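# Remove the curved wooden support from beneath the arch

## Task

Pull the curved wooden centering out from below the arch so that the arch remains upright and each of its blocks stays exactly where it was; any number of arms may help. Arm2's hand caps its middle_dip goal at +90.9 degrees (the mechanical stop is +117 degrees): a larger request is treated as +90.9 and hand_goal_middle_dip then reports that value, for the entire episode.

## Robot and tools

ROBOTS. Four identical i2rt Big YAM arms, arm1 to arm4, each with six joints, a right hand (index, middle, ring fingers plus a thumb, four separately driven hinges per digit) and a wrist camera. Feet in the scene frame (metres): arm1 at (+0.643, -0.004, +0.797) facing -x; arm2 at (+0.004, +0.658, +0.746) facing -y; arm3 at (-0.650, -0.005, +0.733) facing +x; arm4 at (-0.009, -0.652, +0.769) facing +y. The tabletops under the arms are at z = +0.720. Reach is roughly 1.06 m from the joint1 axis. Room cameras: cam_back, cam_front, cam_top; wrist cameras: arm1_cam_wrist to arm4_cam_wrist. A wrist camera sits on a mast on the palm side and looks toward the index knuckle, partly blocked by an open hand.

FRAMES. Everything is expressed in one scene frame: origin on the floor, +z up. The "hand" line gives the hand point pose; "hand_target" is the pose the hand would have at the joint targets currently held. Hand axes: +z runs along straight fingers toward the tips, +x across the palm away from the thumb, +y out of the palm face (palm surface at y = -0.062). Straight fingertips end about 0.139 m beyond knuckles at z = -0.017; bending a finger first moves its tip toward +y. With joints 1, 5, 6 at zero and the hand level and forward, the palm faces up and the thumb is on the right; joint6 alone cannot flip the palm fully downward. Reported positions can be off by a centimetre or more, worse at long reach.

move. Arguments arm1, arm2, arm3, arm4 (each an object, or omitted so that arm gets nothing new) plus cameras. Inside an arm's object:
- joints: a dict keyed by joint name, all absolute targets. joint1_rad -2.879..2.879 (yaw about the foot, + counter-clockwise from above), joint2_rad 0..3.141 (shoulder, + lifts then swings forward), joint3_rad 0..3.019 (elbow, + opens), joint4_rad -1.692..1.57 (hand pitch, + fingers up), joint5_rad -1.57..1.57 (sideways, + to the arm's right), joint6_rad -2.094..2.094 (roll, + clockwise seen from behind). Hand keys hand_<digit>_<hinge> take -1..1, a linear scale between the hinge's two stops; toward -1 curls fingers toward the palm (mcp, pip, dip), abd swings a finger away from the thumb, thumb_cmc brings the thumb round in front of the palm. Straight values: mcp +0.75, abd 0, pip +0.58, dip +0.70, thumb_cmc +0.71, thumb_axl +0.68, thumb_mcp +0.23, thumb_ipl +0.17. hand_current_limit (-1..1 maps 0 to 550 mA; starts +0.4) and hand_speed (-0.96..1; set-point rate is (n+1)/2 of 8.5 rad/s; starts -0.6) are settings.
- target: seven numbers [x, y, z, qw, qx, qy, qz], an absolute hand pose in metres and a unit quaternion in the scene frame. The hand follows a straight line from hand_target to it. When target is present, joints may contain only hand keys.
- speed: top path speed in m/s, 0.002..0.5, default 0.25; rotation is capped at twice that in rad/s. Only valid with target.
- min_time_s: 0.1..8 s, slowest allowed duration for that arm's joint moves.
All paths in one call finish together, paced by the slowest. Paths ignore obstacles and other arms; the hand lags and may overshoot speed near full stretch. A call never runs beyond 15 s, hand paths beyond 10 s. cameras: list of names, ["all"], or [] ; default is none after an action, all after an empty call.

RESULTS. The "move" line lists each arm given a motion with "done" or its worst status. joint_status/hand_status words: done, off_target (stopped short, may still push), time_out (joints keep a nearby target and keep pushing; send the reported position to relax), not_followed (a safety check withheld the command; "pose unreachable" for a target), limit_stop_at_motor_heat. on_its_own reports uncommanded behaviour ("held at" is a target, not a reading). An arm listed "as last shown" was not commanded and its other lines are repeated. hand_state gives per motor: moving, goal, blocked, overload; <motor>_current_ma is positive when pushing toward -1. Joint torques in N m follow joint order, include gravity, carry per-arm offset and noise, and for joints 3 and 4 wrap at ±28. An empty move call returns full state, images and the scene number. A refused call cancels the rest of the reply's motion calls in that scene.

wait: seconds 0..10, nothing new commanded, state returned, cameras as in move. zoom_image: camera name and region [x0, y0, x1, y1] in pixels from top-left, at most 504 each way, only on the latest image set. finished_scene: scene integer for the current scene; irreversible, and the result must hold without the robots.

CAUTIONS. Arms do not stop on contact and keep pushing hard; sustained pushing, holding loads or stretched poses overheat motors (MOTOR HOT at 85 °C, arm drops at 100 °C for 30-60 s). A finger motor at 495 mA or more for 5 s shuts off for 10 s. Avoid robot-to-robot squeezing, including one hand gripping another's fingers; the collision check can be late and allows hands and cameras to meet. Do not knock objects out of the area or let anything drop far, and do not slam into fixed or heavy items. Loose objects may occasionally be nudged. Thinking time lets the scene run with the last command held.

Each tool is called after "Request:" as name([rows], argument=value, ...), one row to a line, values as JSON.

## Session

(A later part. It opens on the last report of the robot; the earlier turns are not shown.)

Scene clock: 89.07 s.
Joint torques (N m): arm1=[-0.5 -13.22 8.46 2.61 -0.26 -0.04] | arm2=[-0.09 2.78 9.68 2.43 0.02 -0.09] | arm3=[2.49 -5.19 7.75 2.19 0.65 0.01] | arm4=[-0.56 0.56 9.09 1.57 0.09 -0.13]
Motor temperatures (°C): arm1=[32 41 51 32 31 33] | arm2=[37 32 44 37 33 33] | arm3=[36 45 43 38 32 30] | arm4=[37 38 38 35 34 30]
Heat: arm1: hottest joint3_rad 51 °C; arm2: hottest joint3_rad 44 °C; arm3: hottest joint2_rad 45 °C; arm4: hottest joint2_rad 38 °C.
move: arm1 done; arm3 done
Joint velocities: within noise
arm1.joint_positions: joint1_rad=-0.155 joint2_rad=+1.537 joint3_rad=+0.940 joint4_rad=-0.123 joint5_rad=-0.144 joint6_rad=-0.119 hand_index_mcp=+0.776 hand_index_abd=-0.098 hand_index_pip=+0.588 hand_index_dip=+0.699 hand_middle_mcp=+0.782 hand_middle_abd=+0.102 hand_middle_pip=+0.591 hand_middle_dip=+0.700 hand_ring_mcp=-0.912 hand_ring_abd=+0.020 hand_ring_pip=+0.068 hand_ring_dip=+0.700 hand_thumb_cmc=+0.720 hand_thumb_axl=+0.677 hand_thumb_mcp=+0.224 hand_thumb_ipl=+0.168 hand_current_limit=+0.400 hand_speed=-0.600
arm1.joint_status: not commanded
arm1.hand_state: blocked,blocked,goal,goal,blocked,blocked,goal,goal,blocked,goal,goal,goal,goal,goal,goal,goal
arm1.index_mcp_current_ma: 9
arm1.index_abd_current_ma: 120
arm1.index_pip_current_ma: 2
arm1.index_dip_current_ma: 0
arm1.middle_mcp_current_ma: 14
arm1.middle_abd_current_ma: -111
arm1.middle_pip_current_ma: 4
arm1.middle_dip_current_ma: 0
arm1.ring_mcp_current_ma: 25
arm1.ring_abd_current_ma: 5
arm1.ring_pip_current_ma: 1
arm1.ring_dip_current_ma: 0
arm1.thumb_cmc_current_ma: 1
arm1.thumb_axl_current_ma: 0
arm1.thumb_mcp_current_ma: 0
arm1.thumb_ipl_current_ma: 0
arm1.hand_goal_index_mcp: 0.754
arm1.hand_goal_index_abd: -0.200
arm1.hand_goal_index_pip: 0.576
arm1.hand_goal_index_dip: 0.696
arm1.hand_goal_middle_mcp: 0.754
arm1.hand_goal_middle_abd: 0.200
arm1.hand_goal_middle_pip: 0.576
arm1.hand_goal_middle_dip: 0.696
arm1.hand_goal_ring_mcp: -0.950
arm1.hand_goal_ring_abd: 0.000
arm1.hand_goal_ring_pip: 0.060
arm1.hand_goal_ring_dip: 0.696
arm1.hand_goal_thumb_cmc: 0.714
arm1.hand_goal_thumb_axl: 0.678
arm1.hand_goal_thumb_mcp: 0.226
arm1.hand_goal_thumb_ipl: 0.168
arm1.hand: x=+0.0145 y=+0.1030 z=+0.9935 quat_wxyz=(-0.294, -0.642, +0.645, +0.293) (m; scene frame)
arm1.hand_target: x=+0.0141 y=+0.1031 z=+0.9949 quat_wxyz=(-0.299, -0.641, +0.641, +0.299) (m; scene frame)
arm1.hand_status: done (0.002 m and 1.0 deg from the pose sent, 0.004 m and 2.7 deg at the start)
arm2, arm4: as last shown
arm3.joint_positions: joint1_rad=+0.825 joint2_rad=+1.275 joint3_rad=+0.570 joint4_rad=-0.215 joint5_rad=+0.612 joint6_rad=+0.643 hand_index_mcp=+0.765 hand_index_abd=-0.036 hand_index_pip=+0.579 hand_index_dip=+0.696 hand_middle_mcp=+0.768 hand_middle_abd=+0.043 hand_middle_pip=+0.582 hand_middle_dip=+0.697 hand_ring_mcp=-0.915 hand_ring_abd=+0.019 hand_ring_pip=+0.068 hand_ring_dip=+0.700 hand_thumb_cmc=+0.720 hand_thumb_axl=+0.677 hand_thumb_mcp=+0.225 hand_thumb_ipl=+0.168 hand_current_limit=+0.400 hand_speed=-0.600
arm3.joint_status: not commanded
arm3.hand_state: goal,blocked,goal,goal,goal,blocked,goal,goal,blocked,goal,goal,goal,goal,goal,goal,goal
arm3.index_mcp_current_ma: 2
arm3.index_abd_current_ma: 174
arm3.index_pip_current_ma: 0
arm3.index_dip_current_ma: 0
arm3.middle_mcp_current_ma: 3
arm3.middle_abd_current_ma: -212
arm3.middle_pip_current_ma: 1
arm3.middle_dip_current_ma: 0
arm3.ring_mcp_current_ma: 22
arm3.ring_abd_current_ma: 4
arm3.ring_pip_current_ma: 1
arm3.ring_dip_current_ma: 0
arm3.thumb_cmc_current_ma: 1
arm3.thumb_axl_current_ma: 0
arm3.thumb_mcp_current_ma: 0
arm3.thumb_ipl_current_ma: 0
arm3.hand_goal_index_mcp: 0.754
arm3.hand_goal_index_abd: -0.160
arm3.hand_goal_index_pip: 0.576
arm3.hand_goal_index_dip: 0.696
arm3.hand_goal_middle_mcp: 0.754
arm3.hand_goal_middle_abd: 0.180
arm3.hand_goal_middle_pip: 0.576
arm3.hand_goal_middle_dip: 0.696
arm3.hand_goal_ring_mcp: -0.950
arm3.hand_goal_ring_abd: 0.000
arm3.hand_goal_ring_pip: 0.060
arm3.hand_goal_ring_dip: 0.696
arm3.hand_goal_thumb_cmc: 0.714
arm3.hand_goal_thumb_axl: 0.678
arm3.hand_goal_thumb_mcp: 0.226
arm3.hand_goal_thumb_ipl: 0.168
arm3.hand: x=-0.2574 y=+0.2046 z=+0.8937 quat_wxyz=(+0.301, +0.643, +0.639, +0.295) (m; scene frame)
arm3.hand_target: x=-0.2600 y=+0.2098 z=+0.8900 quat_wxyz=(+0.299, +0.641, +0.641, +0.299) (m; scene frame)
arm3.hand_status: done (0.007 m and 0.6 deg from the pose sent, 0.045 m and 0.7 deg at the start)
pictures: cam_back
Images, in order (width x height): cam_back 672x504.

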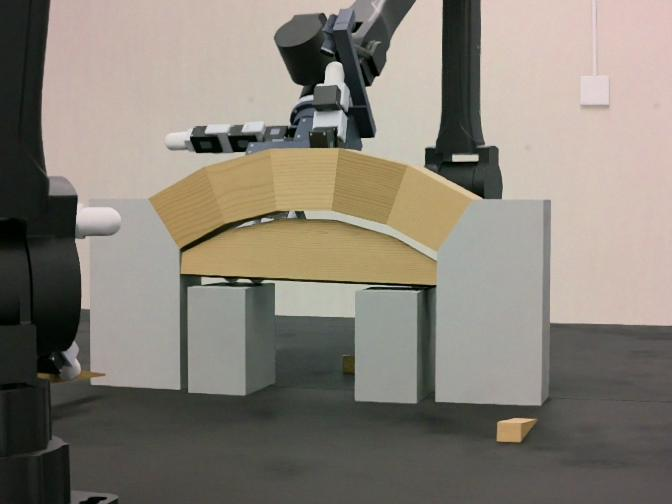

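Request:
move(arm1={"target":[0.035,0.103,0.997,0.2988,0.6408,-0.6408,-0.2988],"speed":0.04}, arm3={"target":[-0.26,0.21,0.868,0.2988,0.6408,0.6408,0.2988],"speed":0.06}, cameras=["cam_back"])

Request:
zoom_image(camera="cam_back", region=[140, 200, 300, 320])

Scene clock: 90.47 s.
Joint torques (N m): arm1=[-1.26 -13.98 8.05 2.11 -0.19 -0.09] | arm2=[-0.09 2.78 9.68 2.41 0.02 -0.09] | arm3=[2.67 -6.12 7.09 2.24 0.65 0.03] | arm4=[-0.56 0.62 9.09 1.54 0.09 -0.13]
Motor temperatures (°C): arm1=[32 41 51 32 31 33] | arm2=[37 32 44 37 33 33] | arm3=[36 45 43 38 32 30] | arm4=[37 38 38 35 34 30]
Heat: arm1: hottest joint3_rad 51 °C; arm2: hottest joint3_rad 44 °C; arm3: hottest joint2_rad 45 °C; arm4: hottest joint2_rad 38 °C.
move: arm1 done; arm3 done
Joint velocities: within noise
arm1.joint_positions: joint1_rad=-0.157 joint2_rad=+1.500 joint3_rad=+0.892 joint4_rad=-0.111 joint5_rad=-0.151 joint6_rad=-0.119 hand_index_mcp=+0.760 hand_index_abd=-0.098 hand_index_pip=+0.578 hand_index_dip=+0.698 hand_middle_mcp=+0.766 hand_middle_abd=+0.102 hand_middle_pip=+0.580 hand_middle_dip=+0.698 hand_ring_mcp=-0.912 hand_ring_abd=+0.020 hand_ring_pip=+0.068 hand_ring_dip=+0.700 hand_thumb_cmc=+0.720 hand_thumb_axl=+0.677 hand_thumb_mcp=+0.224 hand_thumb_ipl=+0.168 hand_current_limit=+0.400 hand_speed=-0.600
arm1.joint_status: not commanded
arm1.hand_state: goal,blocked,goal,goal,goal,blocked,goal,goal,blocked,goal,goal,goal,goal,goal,goal,goal
arm1.index_mcp_current_ma: 1
arm1.index_abd_current_ma: 120
arm1.index_pip_current_ma: 0
arm1.index_dip_current_ma: 0
arm1.middle_mcp_current_ma: 3
arm1.middle_abd_current_ma: -111
arm1.middle_pip_current_ma: 0
arm1.middle_dip_current_ma: 0
arm1.ring_mcp_current_ma: 25
arm1.ring_abd_current_ma: 5
arm1.ring_pip_current_ma: 1
arm1.ring_dip_current_ma: 0
arm1.thumb_cmc_current_ma: 1
arm1.thumb_axl_current_ma: 0
arm1.thumb_mcp_current_ma: 0
arm1.thumb_ipl_current_ma: 0
arm1.hand_goal_index_mcp: 0.754
arm1.hand_goal_index_abd: -0.200
arm1.hand_goal_index_pip: 0.576
arm1.hand_goal_index_dip: 0.696
arm1.hand_goal_middle_mcp: 0.754
arm1.hand_goal_middle_abd: 0.200
arm1.hand_goal_middle_pip: 0.576
arm1.hand_goal_middle_dip: 0.696
arm1.hand_goal_ring_mcp: -0.950
arm1.hand_goal_ring_abd: 0.000
arm1.hand_goal_ring_pip: 0.060
arm1.hand_goal_ring_dip: 0.696
arm1.hand_goal_thumb_cmc: 0.714
arm1.hand_goal_thumb_axl: 0.678
arm1.hand_goal_thumb_mcp: 0.226
arm1.hand_goal_thumb_ipl: 0.168
arm1.hand: x=+0.0310 y=+0.1003 z=+0.9922 quat_wxyz=(-0.296, -0.642, +0.644, +0.292) (m; scene frame)
arm1.hand_target: x=+0.0350 y=+0.1029 z=+0.9970 quat_wxyz=(-0.299, -0.641, +0.641, +0.299) (m; scene frame)
arm1.hand_status: done (0.007 m and 1.0 deg from the pose sent, 0.021 m and 1.0 deg at the start)
arm2, arm4: as last shown
arm3.joint_positions: joint1_rad=+0.825 joint2_rad=+1.333 joint3_rad=+0.544 joint4_rad=-0.130 joint5_rad=+0.612 joint6_rad=+0.644 hand_index_mcp=+0.765 hand_index_abd=-0.036 hand_index_pip=+0.579 hand_index_dip=+0.696 hand_middle_mcp=+0.768 hand_middle_abd=+0.043 hand_middle_pip=+0.582 hand_middle_dip=+0.697 hand_ring_mcp=-0.915 hand_ring_abd=+0.019 hand_ring_pip=+0.068 hand_ring_dip=+0.700 hand_thumb_cmc=+0.720 hand_thumb_axl=+0.677 hand_thumb_mcp=+0.225 hand_thumb_ipl=+0.168 hand_current_limit=+0.400 hand_speed=-0.600
arm3.joint_status: not commanded
arm3.hand_state: goal,blocked,goal,goal,goal,blocked,goal,goal,blocked,goal,goal,goal,goal,goal,goal,goal
arm3.index_mcp_current_ma: 2
arm3.index_abd_current_ma: 174
arm3.index_pip_current_ma: 0
arm3.index_dip_current_ma: 0
arm3.middle_mcp_current_ma: 3
arm3.middle_abd_current_ma: -212
arm3.middle_pip_current_ma: 1
arm3.middle_dip_current_ma: 0
arm3.ring_mcp_current_ma: 22
arm3.ring_abd_current_ma: 4
arm3.ring_pip_current_ma: 1
arm3.ring_dip_current_ma: 0
arm3.thumb_cmc_current_ma: 1
arm3.thumb_axl_current_ma: 0
arm3.thumb_mcp_current_ma: 0
arm3.thumb_ipl_current_ma: 0
arm3.hand_goal_index_mcp: 0.754
arm3.hand_goal_index_abd: -0.160
arm3.hand_goal_index_pip: 0.576
arm3.hand_goal_index_dip: 0.696
arm3.hand_goal_middle_mcp: 0.754
arm3.hand_goal_middle_abd: 0.180
arm3.hand_goal_middle_pip: 0.576
arm3.hand_goal_middle_dip: 0.696
arm3.hand_goal_ring_mcp: -0.950
arm3.hand_goal_ring_abd: 0.000
arm3.hand_goal_ring_pip: 0.060
arm3.hand_goal_ring_dip: 0.696
arm3.hand_goal_thumb_cmc: 0.714
arm3.hand_goal_thumb_axl: 0.678
arm3.hand_goal_thumb_mcp: 0.226
arm3.hand_goal_thumb_ipl: 0.168
arm3.hand: x=-0.2568 y=+0.2049 z=+0.8724 quat_wxyz=(+0.301, +0.644, +0.639, +0.296) (m; scene frame)
arm3.hand_target: x=-0.2600 y=+0.2099 z=+0.8681 quat_wxyz=(+0.299, +0.641, +0.641, +0.299) (m; scene frame)
arm3.hand_status: done (0.007 m and 0.6 deg from the pose sent, 0.026 m and 0.6 deg at the start)
pictures: cam_back
Images, in order (width x height): cam_back 672x504.

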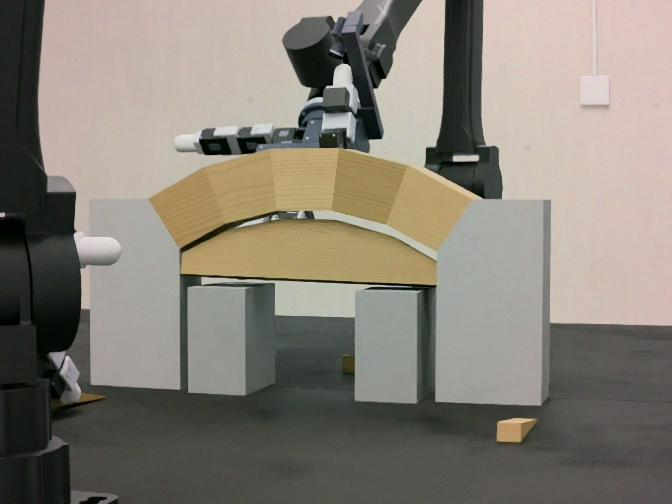

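Scaled by 3.150 from the camera's 672x504 image, which has a finer 960x720 frame.

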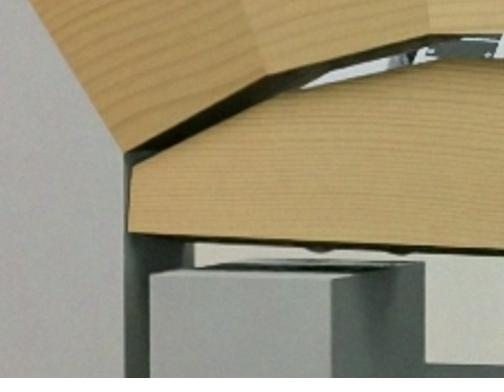

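Request:
move(arm1={"target":[0.1,0.1,1.03,0.2988,0.6408,-0.6408,-0.2988],"speed":0.15}, arm3={"target":[-0.26,0.21,0.859,0.2988,0.6408,0.6408,0.2988],"speed":0.06}, cameras=["cam_back","cam_front","cam_top"])

Request:
zoom_image(camera="cam_front", region=[240, 190, 500, 390])

Request:
zoom_image(camera="cam_back", region=[0, 330, 160, 450])

Scene clock: 92.10 s.
Joint torques (N m): arm1=[-1.14 -9.88 8.69 1.26 -0.25 -0.08] | arm2=[-0.09 2.78 9.69 2.44 0.02 -0.09] | arm3=[2.32 -6.01 6.56 2.44 0.59 0.1] | arm4=[-0.56 0.5 9.09 1.57 0.08 -0.12]
Motor temperatures (°C): arm1=[32 41 51 32 31 33] | arm2=[37 32 44 37 33 33] | arm3=[36 45 43 38 32 30] | arm4=[37 38 38 35 34 30]
Heat: arm1: hottest joint3_rad 51 °C; arm2: hottest joint3_rad 44 °C; arm3: hottest joint2_rad 45 °C; arm4: hottest joint2_rad 38 °C.
move: arm1 done; arm3 done
Joint velocities: within noise
arm1.joint_positions: joint1_rad=-0.185 joint2_rad=+1.271 joint3_rad=+0.774 joint4_rad=-0.199 joint5_rad=-0.172 joint6_rad=-0.135 hand_index_mcp=+0.760 hand_index_abd=-0.098 hand_index_pip=+0.578 hand_index_dip=+0.698 hand_middle_mcp=+0.766 hand_middle_abd=+0.102 hand_middle_pip=+0.580 hand_middle_dip=+0.698 hand_ring_mcp=-0.912 hand_ring_abd=+0.020 hand_ring_pip=+0.068 hand_ring_dip=+0.700 hand_thumb_cmc=+0.720 hand_thumb_axl=+0.677 hand_thumb_mcp=+0.224 hand_thumb_ipl=+0.168 hand_current_limit=+0.400 hand_speed=-0.600
arm1.joint_status: not commanded
arm1.hand_state: goal,blocked,goal,goal,goal,blocked,goal,goal,blocked,goal,goal,goal,goal,goal,goal,goal
arm1.index_mcp_current_ma: 1
arm1.index_abd_current_ma: 120
arm1.index_pip_current_ma: 0
arm1.index_dip_current_ma: 0
arm1.middle_mcp_current_ma: 3
arm1.middle_abd_current_ma: -111
arm1.middle_pip_current_ma: 0
arm1.middle_dip_current_ma: 0
arm1.ring_mcp_current_ma: 25
arm1.ring_abd_current_ma: 5
arm1.ring_pip_current_ma: 1
arm1.ring_dip_current_ma: 0
arm1.thumb_cmc_current_ma: 1
arm1.thumb_axl_current_ma: 0
arm1.thumb_mcp_current_ma: 0
arm1.thumb_ipl_current_ma: 0
arm1.hand_goal_index_mcp: 0.754
arm1.hand_goal_index_abd: -0.200
arm1.hand_goal_index_pip: 0.576
arm1.hand_goal_index_dip: 0.696
arm1.hand_goal_middle_mcp: 0.754
arm1.hand_goal_middle_abd: 0.200
arm1.hand_goal_middle_pip: 0.576
arm1.hand_goal_middle_dip: 0.696
arm1.hand_goal_ring_mcp: -0.950
arm1.hand_goal_ring_abd: 0.000
arm1.hand_goal_ring_pip: 0.060
arm1.hand_goal_ring_dip: 0.696
arm1.hand_goal_thumb_cmc: 0.714
arm1.hand_goal_thumb_axl: 0.678
arm1.hand_goal_thumb_mcp: 0.226
arm1.hand_goal_thumb_ipl: 0.168
arm1.hand: x=+0.0949 y=+0.0983 z=+1.0338 quat_wxyz=(-0.303, -0.638, +0.640, +0.301) (m; scene frame)
arm1.hand_target: x=+0.1000 y=+0.1000 z=+1.0299 quat_wxyz=(-0.299, -0.641, +0.641, +0.299) (m; scene frame)
arm1.hand_status: done (0.007 m and 0.6 deg from the pose sent, 0.079 m and 1.0 deg at the start)
arm2, arm4: as last shown
arm3.joint_positions: joint1_rad=+0.826 joint2_rad=+1.356 joint3_rad=+0.537 joint4_rad=-0.092 joint5_rad=+0.614 joint6_rad=+0.644 hand_index_mcp=+0.761 hand_index_abd=-0.036 hand_index_pip=+0.578 hand_index_dip=+0.696 hand_middle_mcp=+0.766 hand_middle_abd=+0.043 hand_middle_pip=+0.580 hand_middle_dip=+0.697 hand_ring_mcp=-0.915 hand_ring_abd=+0.019 hand_ring_pip=+0.068 hand_ring_dip=+0.700 hand_thumb_cmc=+0.720 hand_thumb_axl=+0.677 hand_thumb_mcp=+0.225 hand_thumb_ipl=+0.168 hand_current_limit=+0.400 hand_speed=-0.600
arm3.joint_status: not commanded
arm3.hand_state: goal,blocked,goal,goal,goal,blocked,goal,goal,blocked,goal,goal,goal,goal,goal,goal,goal
arm3.index_mcp_current_ma: 1
arm3.index_abd_current_ma: 174
arm3.index_pip_current_ma: 0
arm3.index_dip_current_ma: 0
arm3.middle_mcp_current_ma: 2
arm3.middle_abd_current_ma: -212
arm3.middle_pip_current_ma: 0
arm3.middle_dip_current_ma: 0
arm3.ring_mcp_current_ma: 22
arm3.ring_abd_current_ma: 4
arm3.ring_pip_current_ma: 1
arm3.ring_dip_current_ma: 0
arm3.thumb_cmc_current_ma: 1
arm3.thumb_axl_current_ma: 0
arm3.thumb_mcp_current_ma: 0
arm3.thumb_ipl_current_ma: 0
arm3.hand_goal_index_mcp: 0.754
arm3.hand_goal_index_abd: -0.160
arm3.hand_goal_index_pip: 0.576
arm3.hand_goal_index_dip: 0.696
arm3.hand_goal_middle_mcp: 0.754
arm3.hand_goal_middle_abd: 0.180
arm3.hand_goal_middle_pip: 0.576
arm3.hand_goal_middle_dip: 0.696
arm3.hand_goal_ring_mcp: -0.950
arm3.hand_goal_ring_abd: 0.000
arm3.hand_goal_ring_pip: 0.060
arm3.hand_goal_ring_dip: 0.696
arm3.hand_goal_thumb_cmc: 0.714
arm3.hand_goal_thumb_axl: 0.678
arm3.hand_goal_thumb_mcp: 0.226
arm3.hand_goal_thumb_ipl: 0.168
arm3.hand: x=-0.2560 y=+0.2056 z=+0.8660 quat_wxyz=(+0.302, +0.644, +0.637, +0.299) (m; scene frame)
arm3.hand_target: x=-0.2600 y=+0.2099 z=+0.8591 quat_wxyz=(+0.299, +0.641, +0.641, +0.299) (m; scene frame)
arm3.hand_status: done (0.009 m and 0.6 deg from the pose sent, 0.015 m and 0.6 deg at the start)
pictures: cam_back, cam_front, cam_top
Images, in order (width x height): cam_back 672x504, cam_front 672x504, cam_top 672x504.

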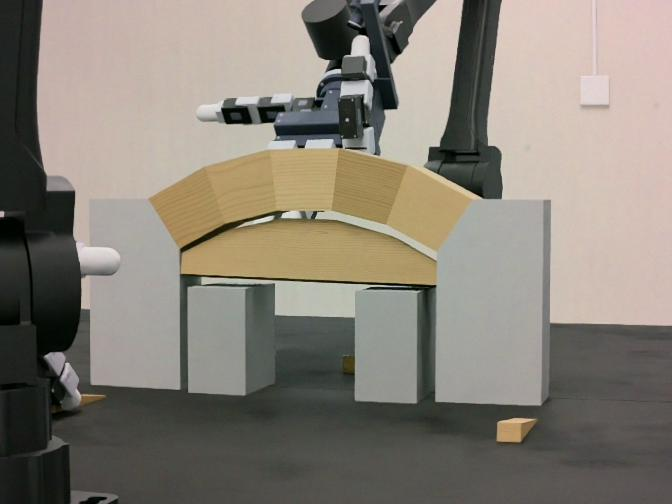

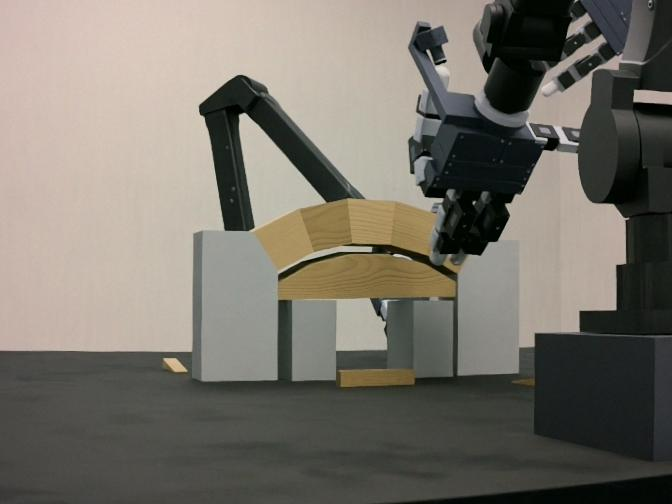

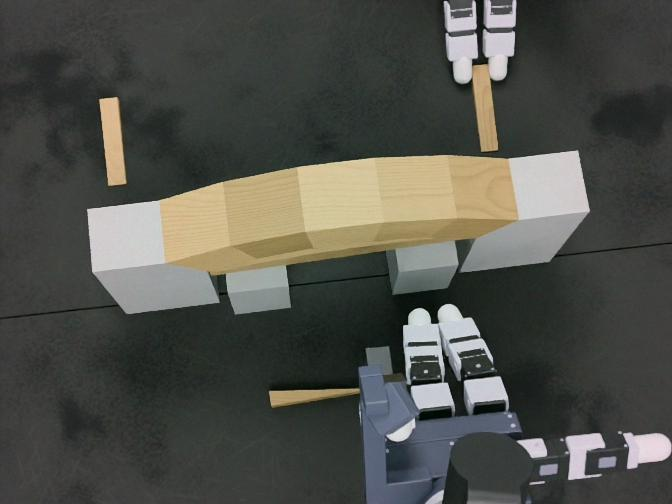

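Scaled by 1.938 from the camera's 672x504 image, which has a finer 960x720 frame.

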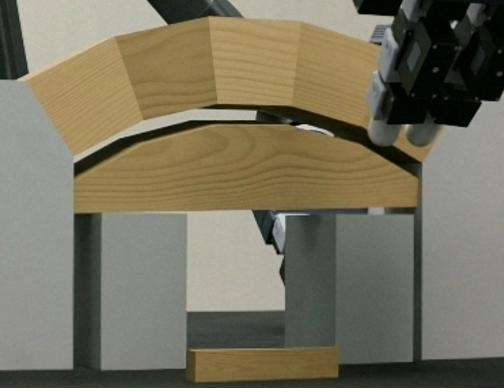

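Scaled by 3.150 from the camera's 672x504 image, which has a finer 960x720 frame.

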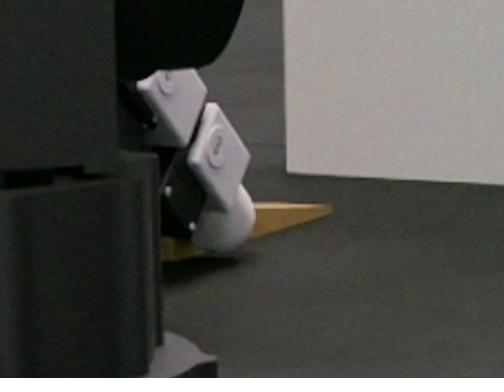

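Request:
move(arm3={"joints":{"hand_index_abd":0.09,"hand_middle_abd":-0.09}}, cameras=["cam_back"])

Request:
zoom_image(camera="cam_back", region=[0, 330, 160, 450])

Request:
zoom_image(camera="cam_front", region=[260, 230, 380, 320])

Request:
zoom_image(camera="cam_front", region=[370, 230, 490, 320])

Request:
zoom_image(camera="cam_back", region=[340, 200, 500, 320])

Scene clock: 92.87 s.
Joint torques (N m): arm1=[-1.49 -10.4 8.65 1.07 -0.24 -0.09] | arm2=[-0.03 2.78 9.69 2.43 0.02 -0.09] | arm3=[2.14 -6.18 6.69 2.29 0.65 0.02] | arm4=[-0.5 0.5 9.06 1.54 0.09 -0.13]
Motor temperatures (°C): arm1=[32 41 51 32 31 33] | arm2=[37 32 44 37 33 33] | arm3=[36 45 43 38 32 30] | arm4=[37 38 38 35 34 30]
Heat: arm1: hottest joint3_rad 51 °C; arm2: hottest joint3_rad 44 °C; arm3: hottest joint2_rad 45 °C; arm4: hottest joint2_rad 38 °C.
move: arm3 done
Joint velocities: within noise
arm1, arm2, arm4: as last shown
arm3.joint_positions: joint1_rad=+0.826 joint2_rad=+1.358 joint3_rad=+0.537 joint4_rad=-0.092 joint5_rad=+0.614 joint6_rad=+0.644 hand_index_mcp=+0.761 hand_index_abd=+0.086 hand_index_pip=+0.578 hand_index_dip=+0.696 hand_middle_mcp=+0.766 hand_middle_abd=-0.086 hand_middle_pip=+0.580 hand_middle_dip=+0.697 hand_ring_mcp=-0.915 hand_ring_abd=+0.019 hand_ring_pip=+0.068 hand_ring_dip=+0.700 hand_thumb_cmc=+0.720 hand_thumb_axl=+0.677 hand_thumb_mcp=+0.225 hand_thumb_ipl=+0.168 hand_current_limit=+0.400 hand_speed=-0.600
arm3.joint_status: all done
arm3.hand_state: goal,goal,goal,goal,goal,goal,goal,goal,blocked,goal,goal,goal,goal,goal,goal,goal
arm3.index_mcp_current_ma: 1
arm3.index_abd_current_ma: 0
arm3.index_pip_current_ma: 0
arm3.index_dip_current_ma: 0
arm3.middle_mcp_current_ma: 2
arm3.middle_abd_current_ma: 0
arm3.middle_pip_current_ma: 0
arm3.middle_dip_current_ma: 0
arm3.ring_mcp_current_ma: 22
arm3.ring_abd_current_ma: 4
arm3.ring_pip_current_ma: 1
arm3.ring_dip_current_ma: 0
arm3.thumb_cmc_current_ma: 1
arm3.thumb_axl_current_ma: 0
arm3.thumb_mcp_current_ma: 0
arm3.thumb_ipl_current_ma: 0
arm3.hand_goal_index_mcp: 0.754
arm3.hand_goal_index_abd: 0.090
arm3.hand_goal_index_pip: 0.576
arm3.hand_goal_index_dip: 0.696
arm3.hand_goal_middle_mcp: 0.754
arm3.hand_goal_middle_abd: -0.090
arm3.hand_goal_middle_pip: 0.576
arm3.hand_goal_middle_dip: 0.696
arm3.hand_goal_ring_mcp: -0.950
arm3.hand_goal_ring_abd: 0.000
arm3.hand_goal_ring_pip: 0.060
arm3.hand_goal_ring_dip: 0.696
arm3.hand_goal_thumb_cmc: 0.714
arm3.hand_goal_thumb_axl: 0.678
arm3.hand_goal_thumb_mcp: 0.226
arm3.hand_goal_thumb_ipl: 0.168
arm3.hand: x=-0.2560 y=+0.2056 z=+0.8654 quat_wxyz=(+0.302, +0.644, +0.637, +0.298) (m; scene frame)
arm3.hand_target: x=-0.2600 y=+0.2098 z=+0.8592 quat_wxyz=(+0.299, +0.641, +0.641, +0.299) (m; scene frame)
arm3.hand_status: not commanded
pictures: cam_back
Images, in order (width x height): cam_back 672x504.

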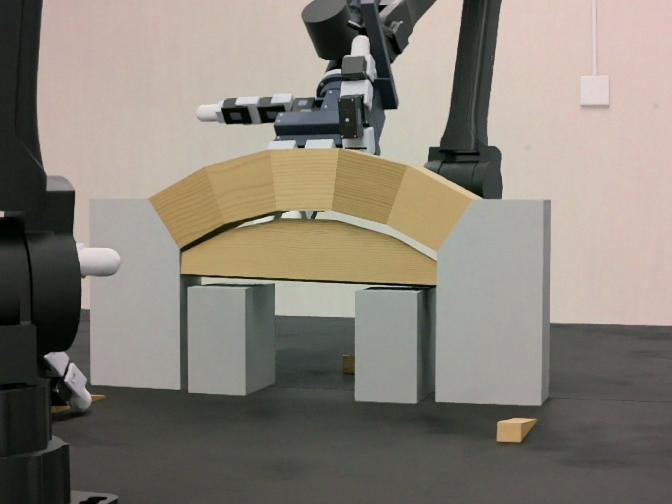

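Scaled by 3.150 from the camera's 672x504 image, which has a finer 960x720 frame.

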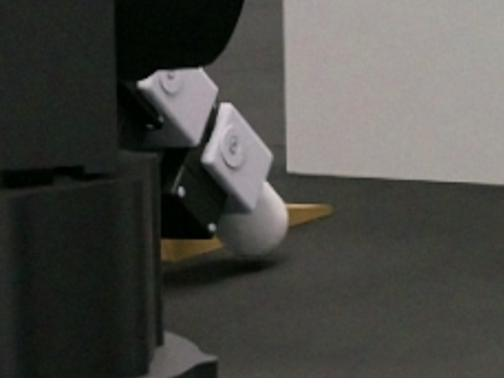

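This scene's latest camera images include none from cam_front. They are from: cam_back. cam_front's image comes with the result of a call that names it in "cameras".

This scene's latest camera images include none from cam_front. They are from: cam_back. cam_front's image comes with the result of a call that names it in "cameras".

Scaled by 3.150 from the camera's 672x504 image, which has a finer 960x720 frame.

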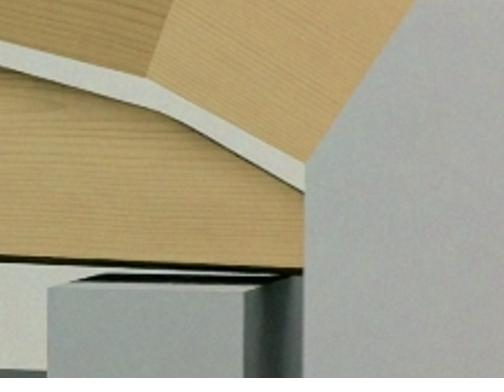

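Request:
move(arm3={"target":[-0.26,0.22,0.93,0.2988,0.6408,0.6408,0.2988],"speed":0.15}, arm1={"target":[0.25,0.0,1.05,0.2988,0.6408,-0.6408,-0.2988],"speed":0.25}, cameras=["cam_back","cam_front","cam_top"])

Request:
zoom_image(camera="cam_front", region=[260, 230, 380, 320])

Request:
zoom_image(camera="cam_front", region=[370, 230, 490, 320])

Request:
zoom_image(camera="cam_top", region=[150, 130, 560, 330])

Scene clock: 95.03 s.
Joint torques (N m): arm1=[-0.44 -2.32 9.69 1.22 0.23 0.1] | arm2=[-0.03 2.73 9.69 2.43 0.02 -0.09] | arm3=[2.02 -6.24 11.71 1.09 0.69 0.11] | arm4=[-0.56 0.5 9.06 1.55 0.08 -0.12]
Motor temperatures (°C): arm1=[32 41 51 32 31 33] | arm2=[37 32 44 37 33 33] | arm3=[36 45 43 38 32 30] | arm4=[37 38 38 35 34 30]
Heat: arm1: hottest joint3_rad 51 °C; arm2: hottest joint3_rad 44 °C; arm3: hottest joint2_rad 45 °C; arm4: hottest joint2_rad 38 °C.
move: arm1 done; arm3 off_target
Joint velocities: within noise
arm1.joint_positions: joint1_rad=+0.114 joint2_rad=+0.703 joint3_rad=+0.501 joint4_rad=-0.485 joint5_rad=+0.063 joint6_rad=+0.047 hand_index_mcp=+0.760 hand_index_abd=-0.098 hand_index_pip=+0.578 hand_index_dip=+0.698 hand_middle_mcp=+0.766 hand_middle_abd=+0.102 hand_middle_pip=+0.580 hand_middle_dip=+0.698 hand_ring_mcp=-0.912 hand_ring_abd=+0.020 hand_ring_pip=+0.068 hand_ring_dip=+0.700 hand_thumb_cmc=+0.720 hand_thumb_axl=+0.677 hand_thumb_mcp=+0.224 hand_thumb_ipl=+0.168 hand_current_limit=+0.400 hand_speed=-0.600
arm1.joint_status: not commanded
arm1.hand_state: goal,blocked,goal,goal,goal,blocked,goal,goal,blocked,goal,goal,goal,goal,goal,goal,goal
arm1.index_mcp_current_ma: 1
arm1.index_abd_current_ma: 120
arm1.index_pip_current_ma: 0
arm1.index_dip_current_ma: 0
arm1.middle_mcp_current_ma: 3
arm1.middle_abd_current_ma: -111
arm1.middle_pip_current_ma: 0
arm1.middle_dip_current_ma: 0
arm1.ring_mcp_current_ma: 25
arm1.ring_abd_current_ma: 5
arm1.ring_pip_current_ma: 1
arm1.ring_dip_current_ma: 0
arm1.thumb_cmc_current_ma: 1
arm1.thumb_axl_current_ma: 0
arm1.thumb_mcp_current_ma: 0
arm1.thumb_ipl_current_ma: 0
arm1.hand_goal_index_mcp: 0.754
arm1.hand_goal_index_abd: -0.200
arm1.hand_goal_index_pip: 0.576
arm1.hand_goal_index_dip: 0.696
arm1.hand_goal_middle_mcp: 0.754
arm1.hand_goal_middle_abd: 0.200
arm1.hand_goal_middle_pip: 0.576
arm1.hand_goal_middle_dip: 0.696
arm1.hand_goal_ring_mcp: -0.950
arm1.hand_goal_ring_abd: 0.000
arm1.hand_goal_ring_pip: 0.060
arm1.hand_goal_ring_dip: 0.696
arm1.hand_goal_thumb_cmc: 0.714
arm1.hand_goal_thumb_axl: 0.678
arm1.hand_goal_thumb_mcp: 0.226
arm1.hand_goal_thumb_ipl: 0.168
arm1.hand: x=+0.2459 y=+0.0014 z=+1.0552 quat_wxyz=(-0.300, -0.641, +0.638, +0.303) (m; scene frame)
arm1.hand_target: x=+0.2498 y=+0.0001 z=+1.0499 quat_wxyz=(-0.299, -0.641, +0.641, +0.299) (m; scene frame)
arm1.hand_status: done (0.007 m and 0.6 deg from the pose sent, 0.184 m and 0.6 deg at the start)
arm2, arm4: as last shown
arm3.joint_positions: joint1_rad=+0.845 joint2_rad=+1.221 joint3_rad=+0.601 joint4_rad=-0.345 joint5_rad=+0.624 joint6_rad=+0.662 hand_index_mcp=+0.761 hand_index_abd=+0.086 hand_index_pip=+0.578 hand_index_dip=+0.696 hand_middle_mcp=+0.760 hand_middle_abd=-0.088 hand_middle_pip=+0.577 hand_middle_dip=+0.697 hand_ring_mcp=-0.915 hand_ring_abd=+0.019 hand_ring_pip=+0.068 hand_ring_dip=+0.700 hand_thumb_cmc=+0.720 hand_thumb_axl=+0.677 hand_thumb_mcp=+0.225 hand_thumb_ipl=+0.168 hand_current_limit=+0.400 hand_speed=-0.600
arm3.joint_status: not commanded
arm3.hand_state: goal,goal,goal,goal,goal,goal,goal,goal,blocked,goal,goal,goal,goal,goal,goal,goal
arm3.index_mcp_current_ma: 1
arm3.index_abd_current_ma: 0
arm3.index_pip_current_ma: 0
arm3.index_dip_current_ma: 0
arm3.middle_mcp_current_ma: 1
arm3.middle_abd_current_ma: 0
arm3.middle_pip_current_ma: 0
arm3.middle_dip_current_ma: 0
arm3.ring_mcp_current_ma: 22
arm3.ring_abd_current_ma: 4
arm3.ring_pip_current_ma: 1
arm3.ring_dip_current_ma: 0
arm3.thumb_cmc_current_ma: 1
arm3.thumb_axl_current_ma: 0
arm3.thumb_mcp_current_ma: 0
arm3.thumb_ipl_current_ma: 0
arm3.hand_goal_index_mcp: 0.754
arm3.hand_goal_index_abd: 0.090
arm3.hand_goal_index_pip: 0.576
arm3.hand_goal_index_dip: 0.696
arm3.hand_goal_middle_mcp: 0.754
arm3.hand_goal_middle_abd: -0.090
arm3.hand_goal_middle_pip: 0.576
arm3.hand_goal_middle_dip: 0.696
arm3.hand_goal_ring_mcp: -0.950
arm3.hand_goal_ring_abd: 0.000
arm3.hand_goal_ring_pip: 0.060
arm3.hand_goal_ring_dip: 0.696
arm3.hand_goal_thumb_cmc: 0.714
arm3.hand_goal_thumb_axl: 0.678
arm3.hand_goal_thumb_mcp: 0.226
arm3.hand_goal_thumb_ipl: 0.168
arm3.hand: x=-0.2654 y=+0.2047 z=+0.9108 quat_wxyz=(+0.303, +0.643, +0.646, +0.280) (m; scene frame)
arm3.hand_target: x=-0.2608 y=+0.2194 z=+0.9300 quat_wxyz=(+0.299, +0.641, +0.641, +0.299) (m; scene frame)
arm3.hand_status: off_target (0.025 m and 2.3 deg from the pose sent, 0.066 m and 0.6 deg at the start)
pictures: cam_back, cam_front, cam_top
Images, in order (width x height): cam_back 672x504, cam_front 672x504, cam_top 672x504.

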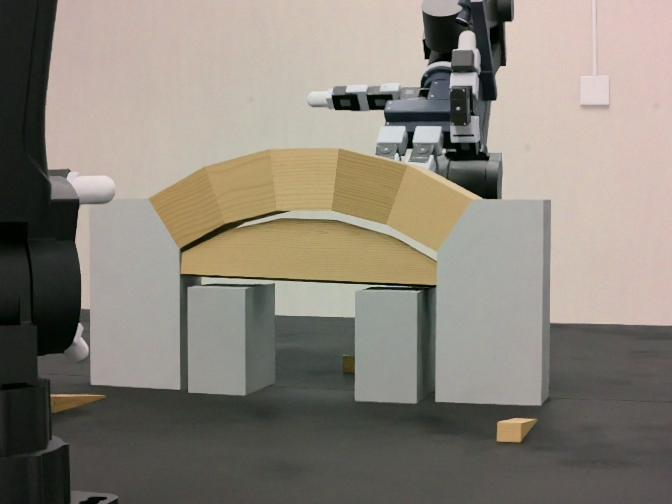

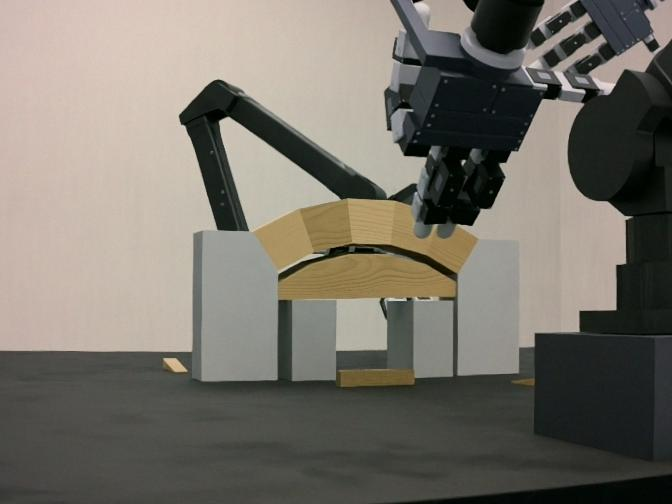

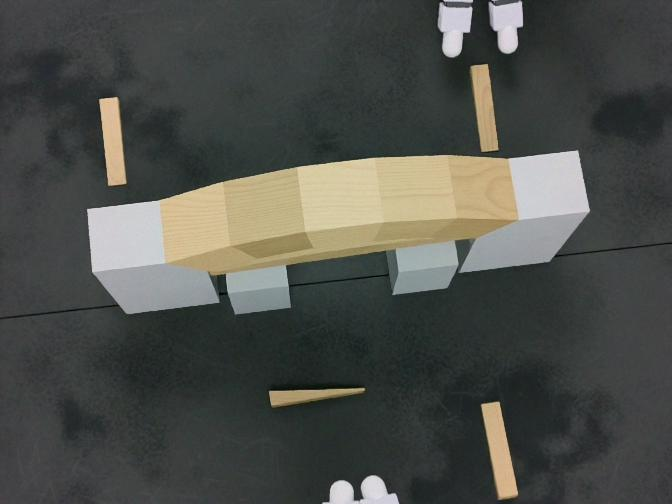

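Scaled by 4.200 from the camera's 672x504 image, which has a finer 960x720 frame.

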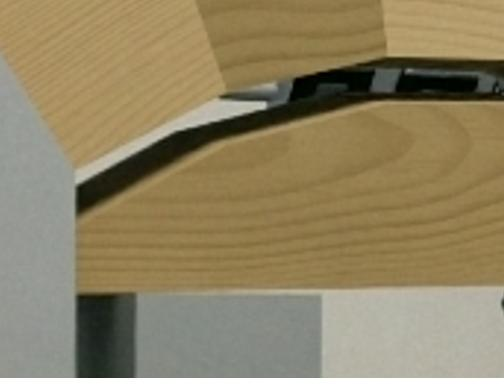

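Scaled by 4.200 from the camera's 672x504 image, which has a finer 960x720 frame.

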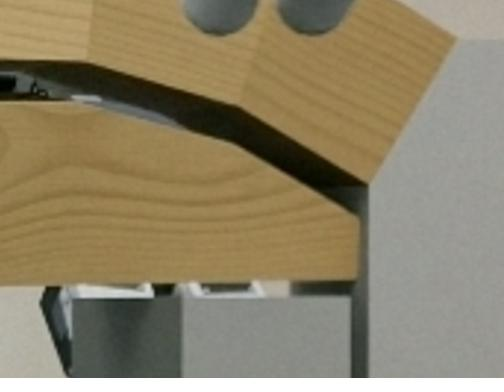

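Scaled by 1.229 from the camera's 672x504 image, which has a finer 960x720 frame.

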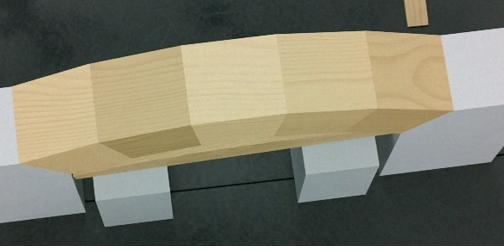

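Request:
move(arm1={"target":[0.1,-0.08,1.04,0.2988,0.6408,-0.6408,-0.2988],"speed":0.2}, arm3={"target":[-0.33,0.1,1.0,0.2988,0.6408,0.6408,0.2988],"speed":0.2,"joints":{"hand_index_abd":0,"hand_middle_abd":0}}, cameras=["cam_top"])

Request:
move(arm1={"target":[0.045,-0.08,1.022,0.2988,0.6408,-0.6408,-0.2988],"speed":0.1}, cameras=["cam_front","cam_top"])

Request:
zoom_image(camera="cam_front", region=[240, 190, 500, 390])

Request:
zoom_image(camera="cam_top", region=[150, 200, 350, 330])

Scene clock: 97.53 s.
Joint torques (N m): arm1=[-0.73 -7.53 13.74 1.99 0.32 0.1] | arm2=[-0.09 2.73 9.69 2.43 0.02 -0.09] | arm3=[-0.21 -0.62 9.88 1.37 0.42 0.02] | arm4=[-0.62 0.62 9.05 1.55 0.09 -0.12]
Motor temperatures (°C): arm1=[32 41 51 32 31 33] | arm2=[37 32 45 37 33 33] | arm3=[36 45 43 38 32 30] | arm4=[37 38 38 35 34 30]
Heat: arm1: hottest joint3_rad 51 °C; arm2: hottest joint3_rad 45 °C; arm3: hottest joint2_rad 45 °C; arm4: hottest joint2_rad 38 °C.
move: arm1 off_target; arm3 done
Joint velocities: within noise
arm1.joint_positions: joint1_rad=+0.302 joint2_rad=+1.234 joint3_rad=+0.727 joint4_rad=-0.261 joint5_rad=+0.202 joint6_rad=+0.167 hand_index_mcp=+0.760 hand_index_abd=-0.098 hand_index_pip=+0.578 hand_index_dip=+0.698 hand_middle_mcp=+0.766 hand_middle_abd=+0.102 hand_middle_pip=+0.580 hand_middle_dip=+0.698 hand_ring_mcp=-0.912 hand_ring_abd=+0.020 hand_ring_pip=+0.068 hand_ring_dip=+0.700 hand_thumb_cmc=+0.720 hand_thumb_axl=+0.677 hand_thumb_mcp=+0.224 hand_thumb_ipl=+0.168 hand_current_limit=+0.400 hand_speed=-0.600
arm1.joint_status: not commanded
arm1.hand_state: goal,blocked,goal,goal,goal,blocked,goal,goal,blocked,goal,goal,goal,goal,goal,goal,goal
arm1.index_mcp_current_ma: 1
arm1.index_abd_current_ma: 120
arm1.index_pip_current_ma: 0
arm1.index_dip_current_ma: 0
arm1.middle_mcp_current_ma: 3
arm1.middle_abd_current_ma: -111
arm1.middle_pip_current_ma: 0
arm1.middle_dip_current_ma: 0
arm1.ring_mcp_current_ma: 25
arm1.ring_abd_current_ma: 5
arm1.ring_pip_current_ma: 1
arm1.ring_dip_current_ma: 0
arm1.thumb_cmc_current_ma: 1
arm1.thumb_axl_current_ma: 0
arm1.thumb_mcp_current_ma: 0
arm1.thumb_ipl_current_ma: 0
arm1.hand_goal_index_mcp: 0.754
arm1.hand_goal_index_abd: -0.200
arm1.hand_goal_index_pip: 0.576
arm1.hand_goal_index_dip: 0.696
arm1.hand_goal_middle_mcp: 0.754
arm1.hand_goal_middle_abd: 0.200
arm1.hand_goal_middle_pip: 0.576
arm1.hand_goal_middle_dip: 0.696
arm1.hand_goal_ring_mcp: -0.950
arm1.hand_goal_ring_abd: 0.000
arm1.hand_goal_ring_pip: 0.060
arm1.hand_goal_ring_dip: 0.696
arm1.hand_goal_thumb_cmc: 0.714
arm1.hand_goal_thumb_axl: 0.678
arm1.hand_goal_thumb_mcp: 0.226
arm1.hand_goal_thumb_ipl: 0.168
arm1.hand: x=+0.1210 y=-0.0740 z=+1.0125 quat_wxyz=(-0.276, -0.654, +0.644, +0.286) (m; scene frame)
arm1.hand_target: x=+0.1024 y=-0.0796 z=+1.0401 quat_wxyz=(-0.299, -0.641, +0.641, +0.299) (m; scene frame)
arm1.hand_status: off_target (0.035 m and 3.4 deg from the pose sent, 0.168 m and 0.6 deg at the start)
arm2.joint_positions: joint1_rad=-0.762 joint2_rad=+0.610 joint3_rad=+1.396 joint4_rad=-1.346 joint5_rad=-0.059 joint6_rad=+1.172 hand_index_mcp=+0.754 hand_index_abd=+0.001 hand_index_pip=+0.577 hand_index_dip=+0.696 hand_middle_mcp=+0.754 hand_middle_abd=+0.001 hand_middle_pip=+0.577 hand_middle_dip=+0.696 hand_ring_mcp=+0.754 hand_ring_abd=+0.000 hand_ring_pip=+0.577 hand_ring_dip=+0.696 hand_thumb_cmc=+0.714 hand_thumb_axl=+0.677 hand_thumb_mcp=+0.226 hand_thumb_ipl=+0.168 hand_current_limit=+0.400 hand_speed=-0.600
arm2.joint_status: not commanded
arm2.hand_state: goal,goal,goal,goal,goal,goal,goal,goal,goal,goal,goal,goal,goal,goal,goal,goal
arm2.index_mcp_current_ma: 0
arm2.index_abd_current_ma: 0
arm2.index_pip_current_ma: 0
arm2.index_dip_current_ma: 0
arm2.middle_mcp_current_ma: 0
arm2.middle_abd_current_ma: 0
arm2.middle_pip_current_ma: 0
arm2.middle_dip_current_ma: 0
arm2.ring_mcp_current_ma: 0
arm2.ring_abd_current_ma: 0
arm2.ring_pip_current_ma: 0
arm2.ring_dip_current_ma: 0
arm2.thumb_cmc_current_ma: 0
arm2.thumb_axl_current_ma: 0
arm2.thumb_mcp_current_ma: 0
arm2.thumb_ipl_current_ma: 0
arm2.hand_goal_index_mcp: 0.754
arm2.hand_goal_index_abd: 0.000
arm2.hand_goal_index_pip: 0.576
arm2.hand_goal_index_dip: 0.696
arm2.hand_goal_middle_mcp: 0.754
arm2.hand_goal_middle_abd: 0.000
arm2.hand_goal_middle_pip: 0.576
arm2.hand_goal_middle_dip: 0.696
arm2.hand_goal_ring_mcp: 0.754
arm2.hand_goal_ring_abd: 0.000
arm2.hand_goal_ring_pip: 0.576
arm2.hand_goal_ring_dip: 0.696
arm2.hand_goal_thumb_cmc: 0.714
arm2.hand_goal_thumb_axl: 0.678
arm2.hand_goal_thumb_mcp: 0.226
arm2.hand_goal_thumb_ipl: 0.168
arm2.hand: x=-0.2226 y=+0.5440 z=+1.2958 quat_wxyz=(+0.470, +0.497, -0.719, +0.118) (m; scene frame)
arm2.hand_target: x=-0.2206 y=+0.5460 z=+1.3069 quat_wxyz=(+0.481, +0.494, -0.714, +0.120) (m; scene frame)
arm2.hand_status: not commanded
arm3.joint_positions: joint1_rad=+0.750 joint2_rad=+0.642 joint3_rad=+0.532 joint4_rad=-0.747 joint5_rad=+0.551 joint6_rad=+0.561 hand_index_mcp=+0.761 hand_index_abd=+0.003 hand_index_pip=+0.578 hand_index_dip=+0.696 hand_middle_mcp=+0.760 hand_middle_abd=-0.003 hand_middle_pip=+0.577 hand_middle_dip=+0.697 hand_ring_mcp=-0.915 hand_ring_abd=+0.019 hand_ring_pip=+0.068 hand_ring_dip=+0.700 hand_thumb_cmc=+0.720 hand_thumb_axl=+0.677 hand_thumb_mcp=+0.225 hand_thumb_ipl=+0.168 hand_current_limit=+0.400 hand_speed=-0.600
arm3.joint_status: all done
arm3.hand_state: goal,goal,goal,goal,goal,goal,goal,goal,blocked,goal,goal,goal,goal,goal,goal,goal
arm3.index_mcp_current_ma: 1
arm3.index_abd_current_ma: 0
arm3.index_pip_current_ma: 0
arm3.index_dip_current_ma: 0
arm3.middle_mcp_current_ma: 1
arm3.middle_abd_current_ma: 0
arm3.middle_pip_current_ma: 0
arm3.middle_dip_current_ma: 0
arm3.ring_mcp_current_ma: 22
arm3.ring_abd_current_ma: 4
arm3.ring_pip_current_ma: 1
arm3.ring_dip_current_ma: 0
arm3.thumb_cmc_current_ma: 1
arm3.thumb_axl_current_ma: 0
arm3.thumb_mcp_current_ma: 0
arm3.thumb_ipl_current_ma: 0
arm3.hand_goal_index_mcp: 0.754
arm3.hand_goal_index_abd: 0.000
arm3.hand_goal_index_pip: 0.576
arm3.hand_goal_index_dip: 0.696
arm3.hand_goal_middle_mcp: 0.754
arm3.hand_goal_middle_abd: 0.000
arm3.hand_goal_middle_pip: 0.576
arm3.hand_goal_middle_dip: 0.696
arm3.hand_goal_ring_mcp: -0.950
arm3.hand_goal_ring_abd: 0.000
arm3.hand_goal_ring_pip: 0.060
arm3.hand_goal_ring_dip: 0.696
arm3.hand_goal_thumb_cmc: 0.714
arm3.hand_goal_thumb_axl: 0.678
arm3.hand_goal_thumb_mcp: 0.226
arm3.hand_goal_thumb_ipl: 0.168
arm3.hand: x=-0.3301 y=+0.1052 z=+1.0021 quat_wxyz=(+0.297, +0.639, +0.641, +0.305) (m; scene frame)
arm3.hand_target: x=-0.3301 y=+0.1001 z=+0.9999 quat_wxyz=(+0.299, +0.641, +0.641, +0.299) (m; scene frame)
arm3.hand_status: done (0.006 m and 0.8 deg from the pose sent, 0.152 m and 2.3 deg at the start)
arm4.joint_positions: joint1_rad=-0.088 joint2_rad=+0.627 joint3_rad=+1.321 joint4_rad=-1.160 joint5_rad=+0.072 joint6_rad=+1.085 hand_index_mcp=+0.755 hand_index_abd=+0.000 hand_index_pip=+0.577 hand_index_dip=+0.696 hand_middle_mcp=+0.755 hand_middle_abd=+0.000 hand_middle_pip=+0.577 hand_middle_dip=+0.696 hand_ring_mcp=+0.755 hand_ring_abd=+0.000 hand_ring_pip=+0.577 hand_ring_dip=+0.696 hand_thumb_cmc=+0.715 hand_thumb_axl=+0.677 hand_thumb_mcp=+0.226 hand_thumb_ipl=+0.168 hand_current_limit=+0.400 hand_speed=-0.600
arm4.joint_status: not commanded
arm4.hand_state: goal,goal,goal,goal,goal,goal,goal,goal,goal,goal,goal,goal,goal,goal,goal,goal
arm4.index_mcp_current_ma: 1
arm4.index_abd_current_ma: 0
arm4.index_pip_current_ma: 0
arm4.index_dip_current_ma: 0
arm4.middle_mcp_current_ma: 1
arm4.middle_abd_current_ma: 0
arm4.middle_pip_current_ma: 0
arm4.middle_dip_current_ma: 0
arm4.ring_mcp_current_ma: 1
arm4.ring_abd_current_ma: 0
arm4.ring_pip_current_ma: 0
arm4.ring_dip_current_ma: 0
arm4.thumb_cmc_current_ma: 1
arm4.thumb_axl_current_ma: 0
arm4.thumb_mcp_current_ma: 0
arm4.thumb_ipl_current_ma: 0
arm4.hand_goal_index_mcp: 0.754
arm4.hand_goal_index_abd: 0.000
arm4.hand_goal_index_pip: 0.576
arm4.hand_goal_index_dip: 0.696
arm4.hand_goal_middle_mcp: 0.754
arm4.hand_goal_middle_abd: 0.000
arm4.hand_goal_middle_pip: 0.576
arm4.hand_goal_middle_dip: 0.696
arm4.hand_goal_ring_mcp: 0.754
arm4.hand_goal_ring_abd: 0.000
arm4.hand_goal_ring_pip: 0.576
arm4.hand_goal_ring_dip: 0.696
arm4.hand_goal_thumb_cmc: 0.714
arm4.hand_goal_thumb_axl: 0.678
arm4.hand_goal_thumb_mcp: 0.226
arm4.hand_goal_thumb_ipl: 0.168
arm4.hand: x=+0.0971 y=-0.3870 z=+1.3328 quat_wxyz=(-0.228, +0.472, +0.707, +0.476) (m; scene frame)
arm4.hand_target: x=+0.0967 y=-0.3902 z=+1.3454 quat_wxyz=(-0.234, +0.468, +0.700, +0.486) (m; scene frame)
arm4.hand_status: not commanded
pictures: cam_top
Images, in order (width x height): cam_top 672x504.

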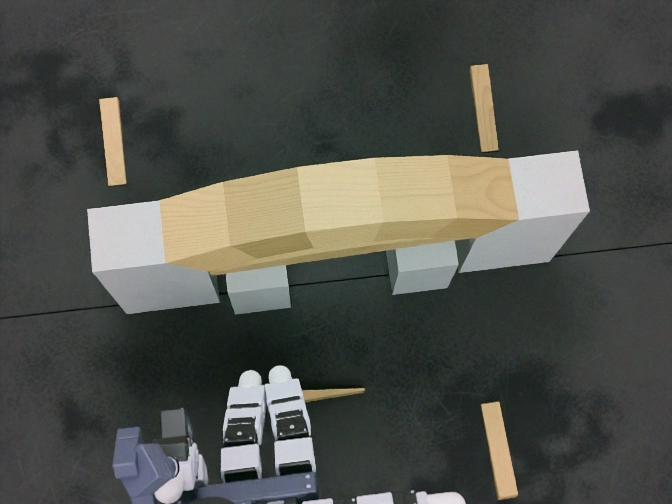

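Scene clock: 98.77 s.
Joint torques (N m): arm1=[-0.97 -9.64 13.33 2.04 0.05 -0.1] | arm2=[-0.09 2.78 9.68 2.44 0.02 -0.09] | arm3=[-0.26 -0.91 9.83 1.26 0.45 -0.11] | arm4=[-0.56 0.62 9.06 1.54 0.09 -0.12]
Motor temperatures (°C): arm1=[32 41 51 32 31 33] | arm2=[37 32 45 37 33 33] | arm3=[36 45 42 38 32 30] | arm4=[37 38 38 35 34 30]
Heat: arm1: hottest joint3_rad 51 °C; arm2: hottest joint3_rad 45 °C; arm3: hottest joint2_rad 45 °C; arm4: hottest joint2_rad 38 °C.
move: arm1 off_target
Joint velocities: within noise
arm1.joint_positions: joint1_rad=+0.278 joint2_rad=+1.401 joint3_rad=+0.833 joint4_rad=-0.191 joint5_rad=+0.183 joint6_rad=+0.164 hand_index_mcp=+0.760 hand_index_abd=-0.098 hand_index_pip=+0.578 hand_index_dip=+0.698 hand_middle_mcp=+0.766 hand_middle_abd=+0.102 hand_middle_pip=+0.580 hand_middle_dip=+0.698 hand_ring_mcp=-0.912 hand_ring_abd=+0.020 hand_ring_pip=+0.068 hand_ring_dip=+0.700 hand_thumb_cmc=+0.720 hand_thumb_axl=+0.677 hand_thumb_mcp=+0.224 hand_thumb_ipl=+0.168 hand_current_limit=+0.400 hand_speed=-0.600
arm1.joint_status: not commanded
arm1.hand_state: goal,blocked,goal,goal,goal,blocked,goal,goal,blocked,goal,goal,goal,goal,goal,goal,goal
arm1.index_mcp_current_ma: 1
arm1.index_abd_current_ma: 120
arm1.index_pip_current_ma: 0
arm1.index_dip_current_ma: 0
arm1.middle_mcp_current_ma: 3
arm1.middle_abd_current_ma: -111
arm1.middle_pip_current_ma: 0
arm1.middle_dip_current_ma: 0
arm1.ring_mcp_current_ma: 25
arm1.ring_abd_current_ma: 5
arm1.ring_pip_current_ma: 1
arm1.ring_dip_current_ma: 0
arm1.thumb_cmc_current_ma: 1
arm1.thumb_axl_current_ma: 0
arm1.thumb_mcp_current_ma: 0
arm1.thumb_ipl_current_ma: 0
arm1.hand_goal_index_mcp: 0.754
arm1.hand_goal_index_abd: -0.200
arm1.hand_goal_index_pip: 0.576
arm1.hand_goal_index_dip: 0.696
arm1.hand_goal_middle_mcp: 0.754
arm1.hand_goal_middle_abd: 0.200
arm1.hand_goal_middle_pip: 0.576
arm1.hand_goal_middle_dip: 0.696
arm1.hand_goal_ring_mcp: -0.950
arm1.hand_goal_ring_abd: 0.000
arm1.hand_goal_ring_pip: 0.060
arm1.hand_goal_ring_dip: 0.696
arm1.hand_goal_thumb_cmc: 0.714
arm1.hand_goal_thumb_axl: 0.678
arm1.hand_goal_thumb_mcp: 0.226
arm1.hand_goal_thumb_ipl: 0.168
arm1.hand: x=+0.0679 y=-0.0774 z=+0.9984 quat_wxyz=(-0.280, -0.648, +0.648, +0.286) (m; scene frame)
arm1.hand_target: x=+0.0473 y=-0.0795 z=+1.0223 quat_wxyz=(-0.299, -0.641, +0.641, +0.299) (m; scene frame)
arm1.hand_status: off_target (0.033 m and 2.9 deg from the pose sent, 0.077 m and 3.4 deg at the start)
arm2, arm3, arm4: as last shown
arm3.joint_positions: joint1_rad=+0.750 joint2_rad=+0.642 joint3_rad=+0.532 joint4_rad=-0.747 joint5_rad=+0.551 joint6_rad=+0.560 hand_index_mcp=+0.761 hand_index_abd=+0.003 hand_index_pip=+0.578 hand_index_dip=+0.696 hand_middle_mcp=+0.760 hand_middle_abd=-0.003 hand_middle_pip=+0.577 hand_middle_dip=+0.697 hand_ring_mcp=-0.915 hand_ring_abd=+0.019 hand_ring_pip=+0.068 hand_ring_dip=+0.700 hand_thumb_cmc=+0.720 hand_thumb_axl=+0.677 hand_thumb_mcp=+0.225 hand_thumb_ipl=+0.168 hand_current_limit=+0.400 hand_speed=-0.600
arm3.hand: x=-0.3301 y=+0.1053 z=+1.0021 quat_wxyz=(+0.297, +0.639, +0.641, +0.305) (m; scene frame)
pictures: cam_front, cam_top
Images, in order (width x height): cam_front 672x504, cam_top 672x504.

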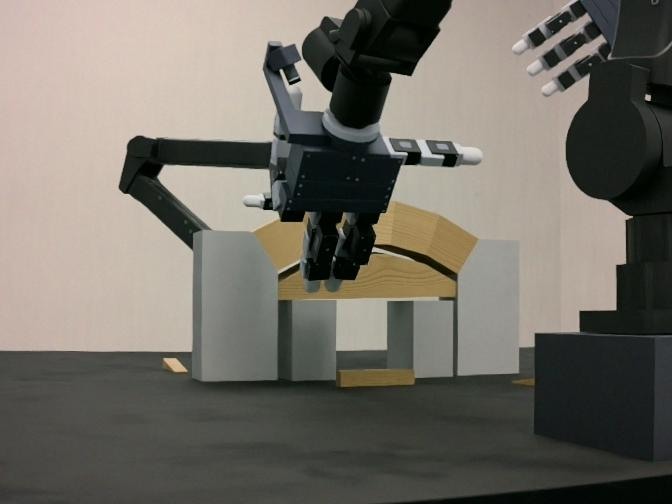

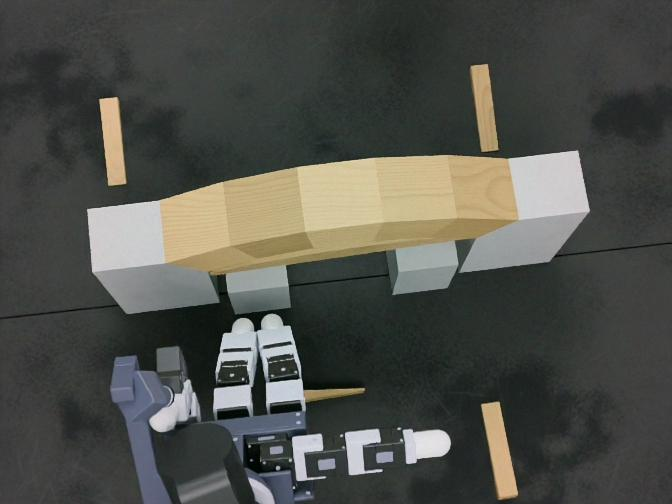

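Scaled by 1.938 from the camera's 672x504 image, which has a finer 960x720 frame.

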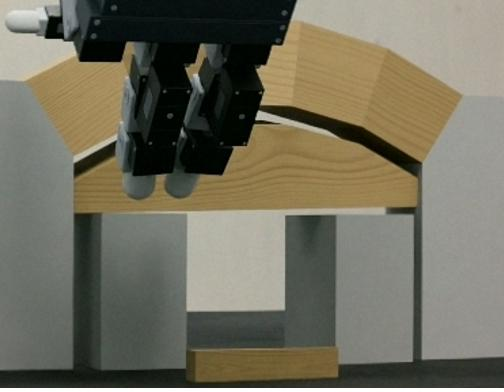

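Scaled by 2.520 from the camera's 672x504 image, which has a finer 960x720 frame.

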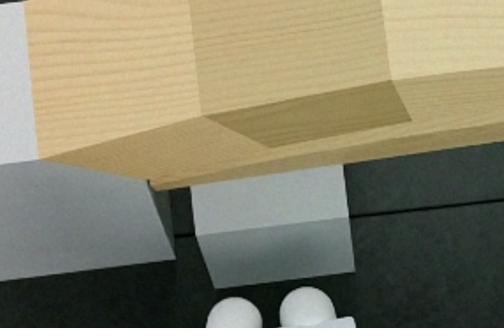

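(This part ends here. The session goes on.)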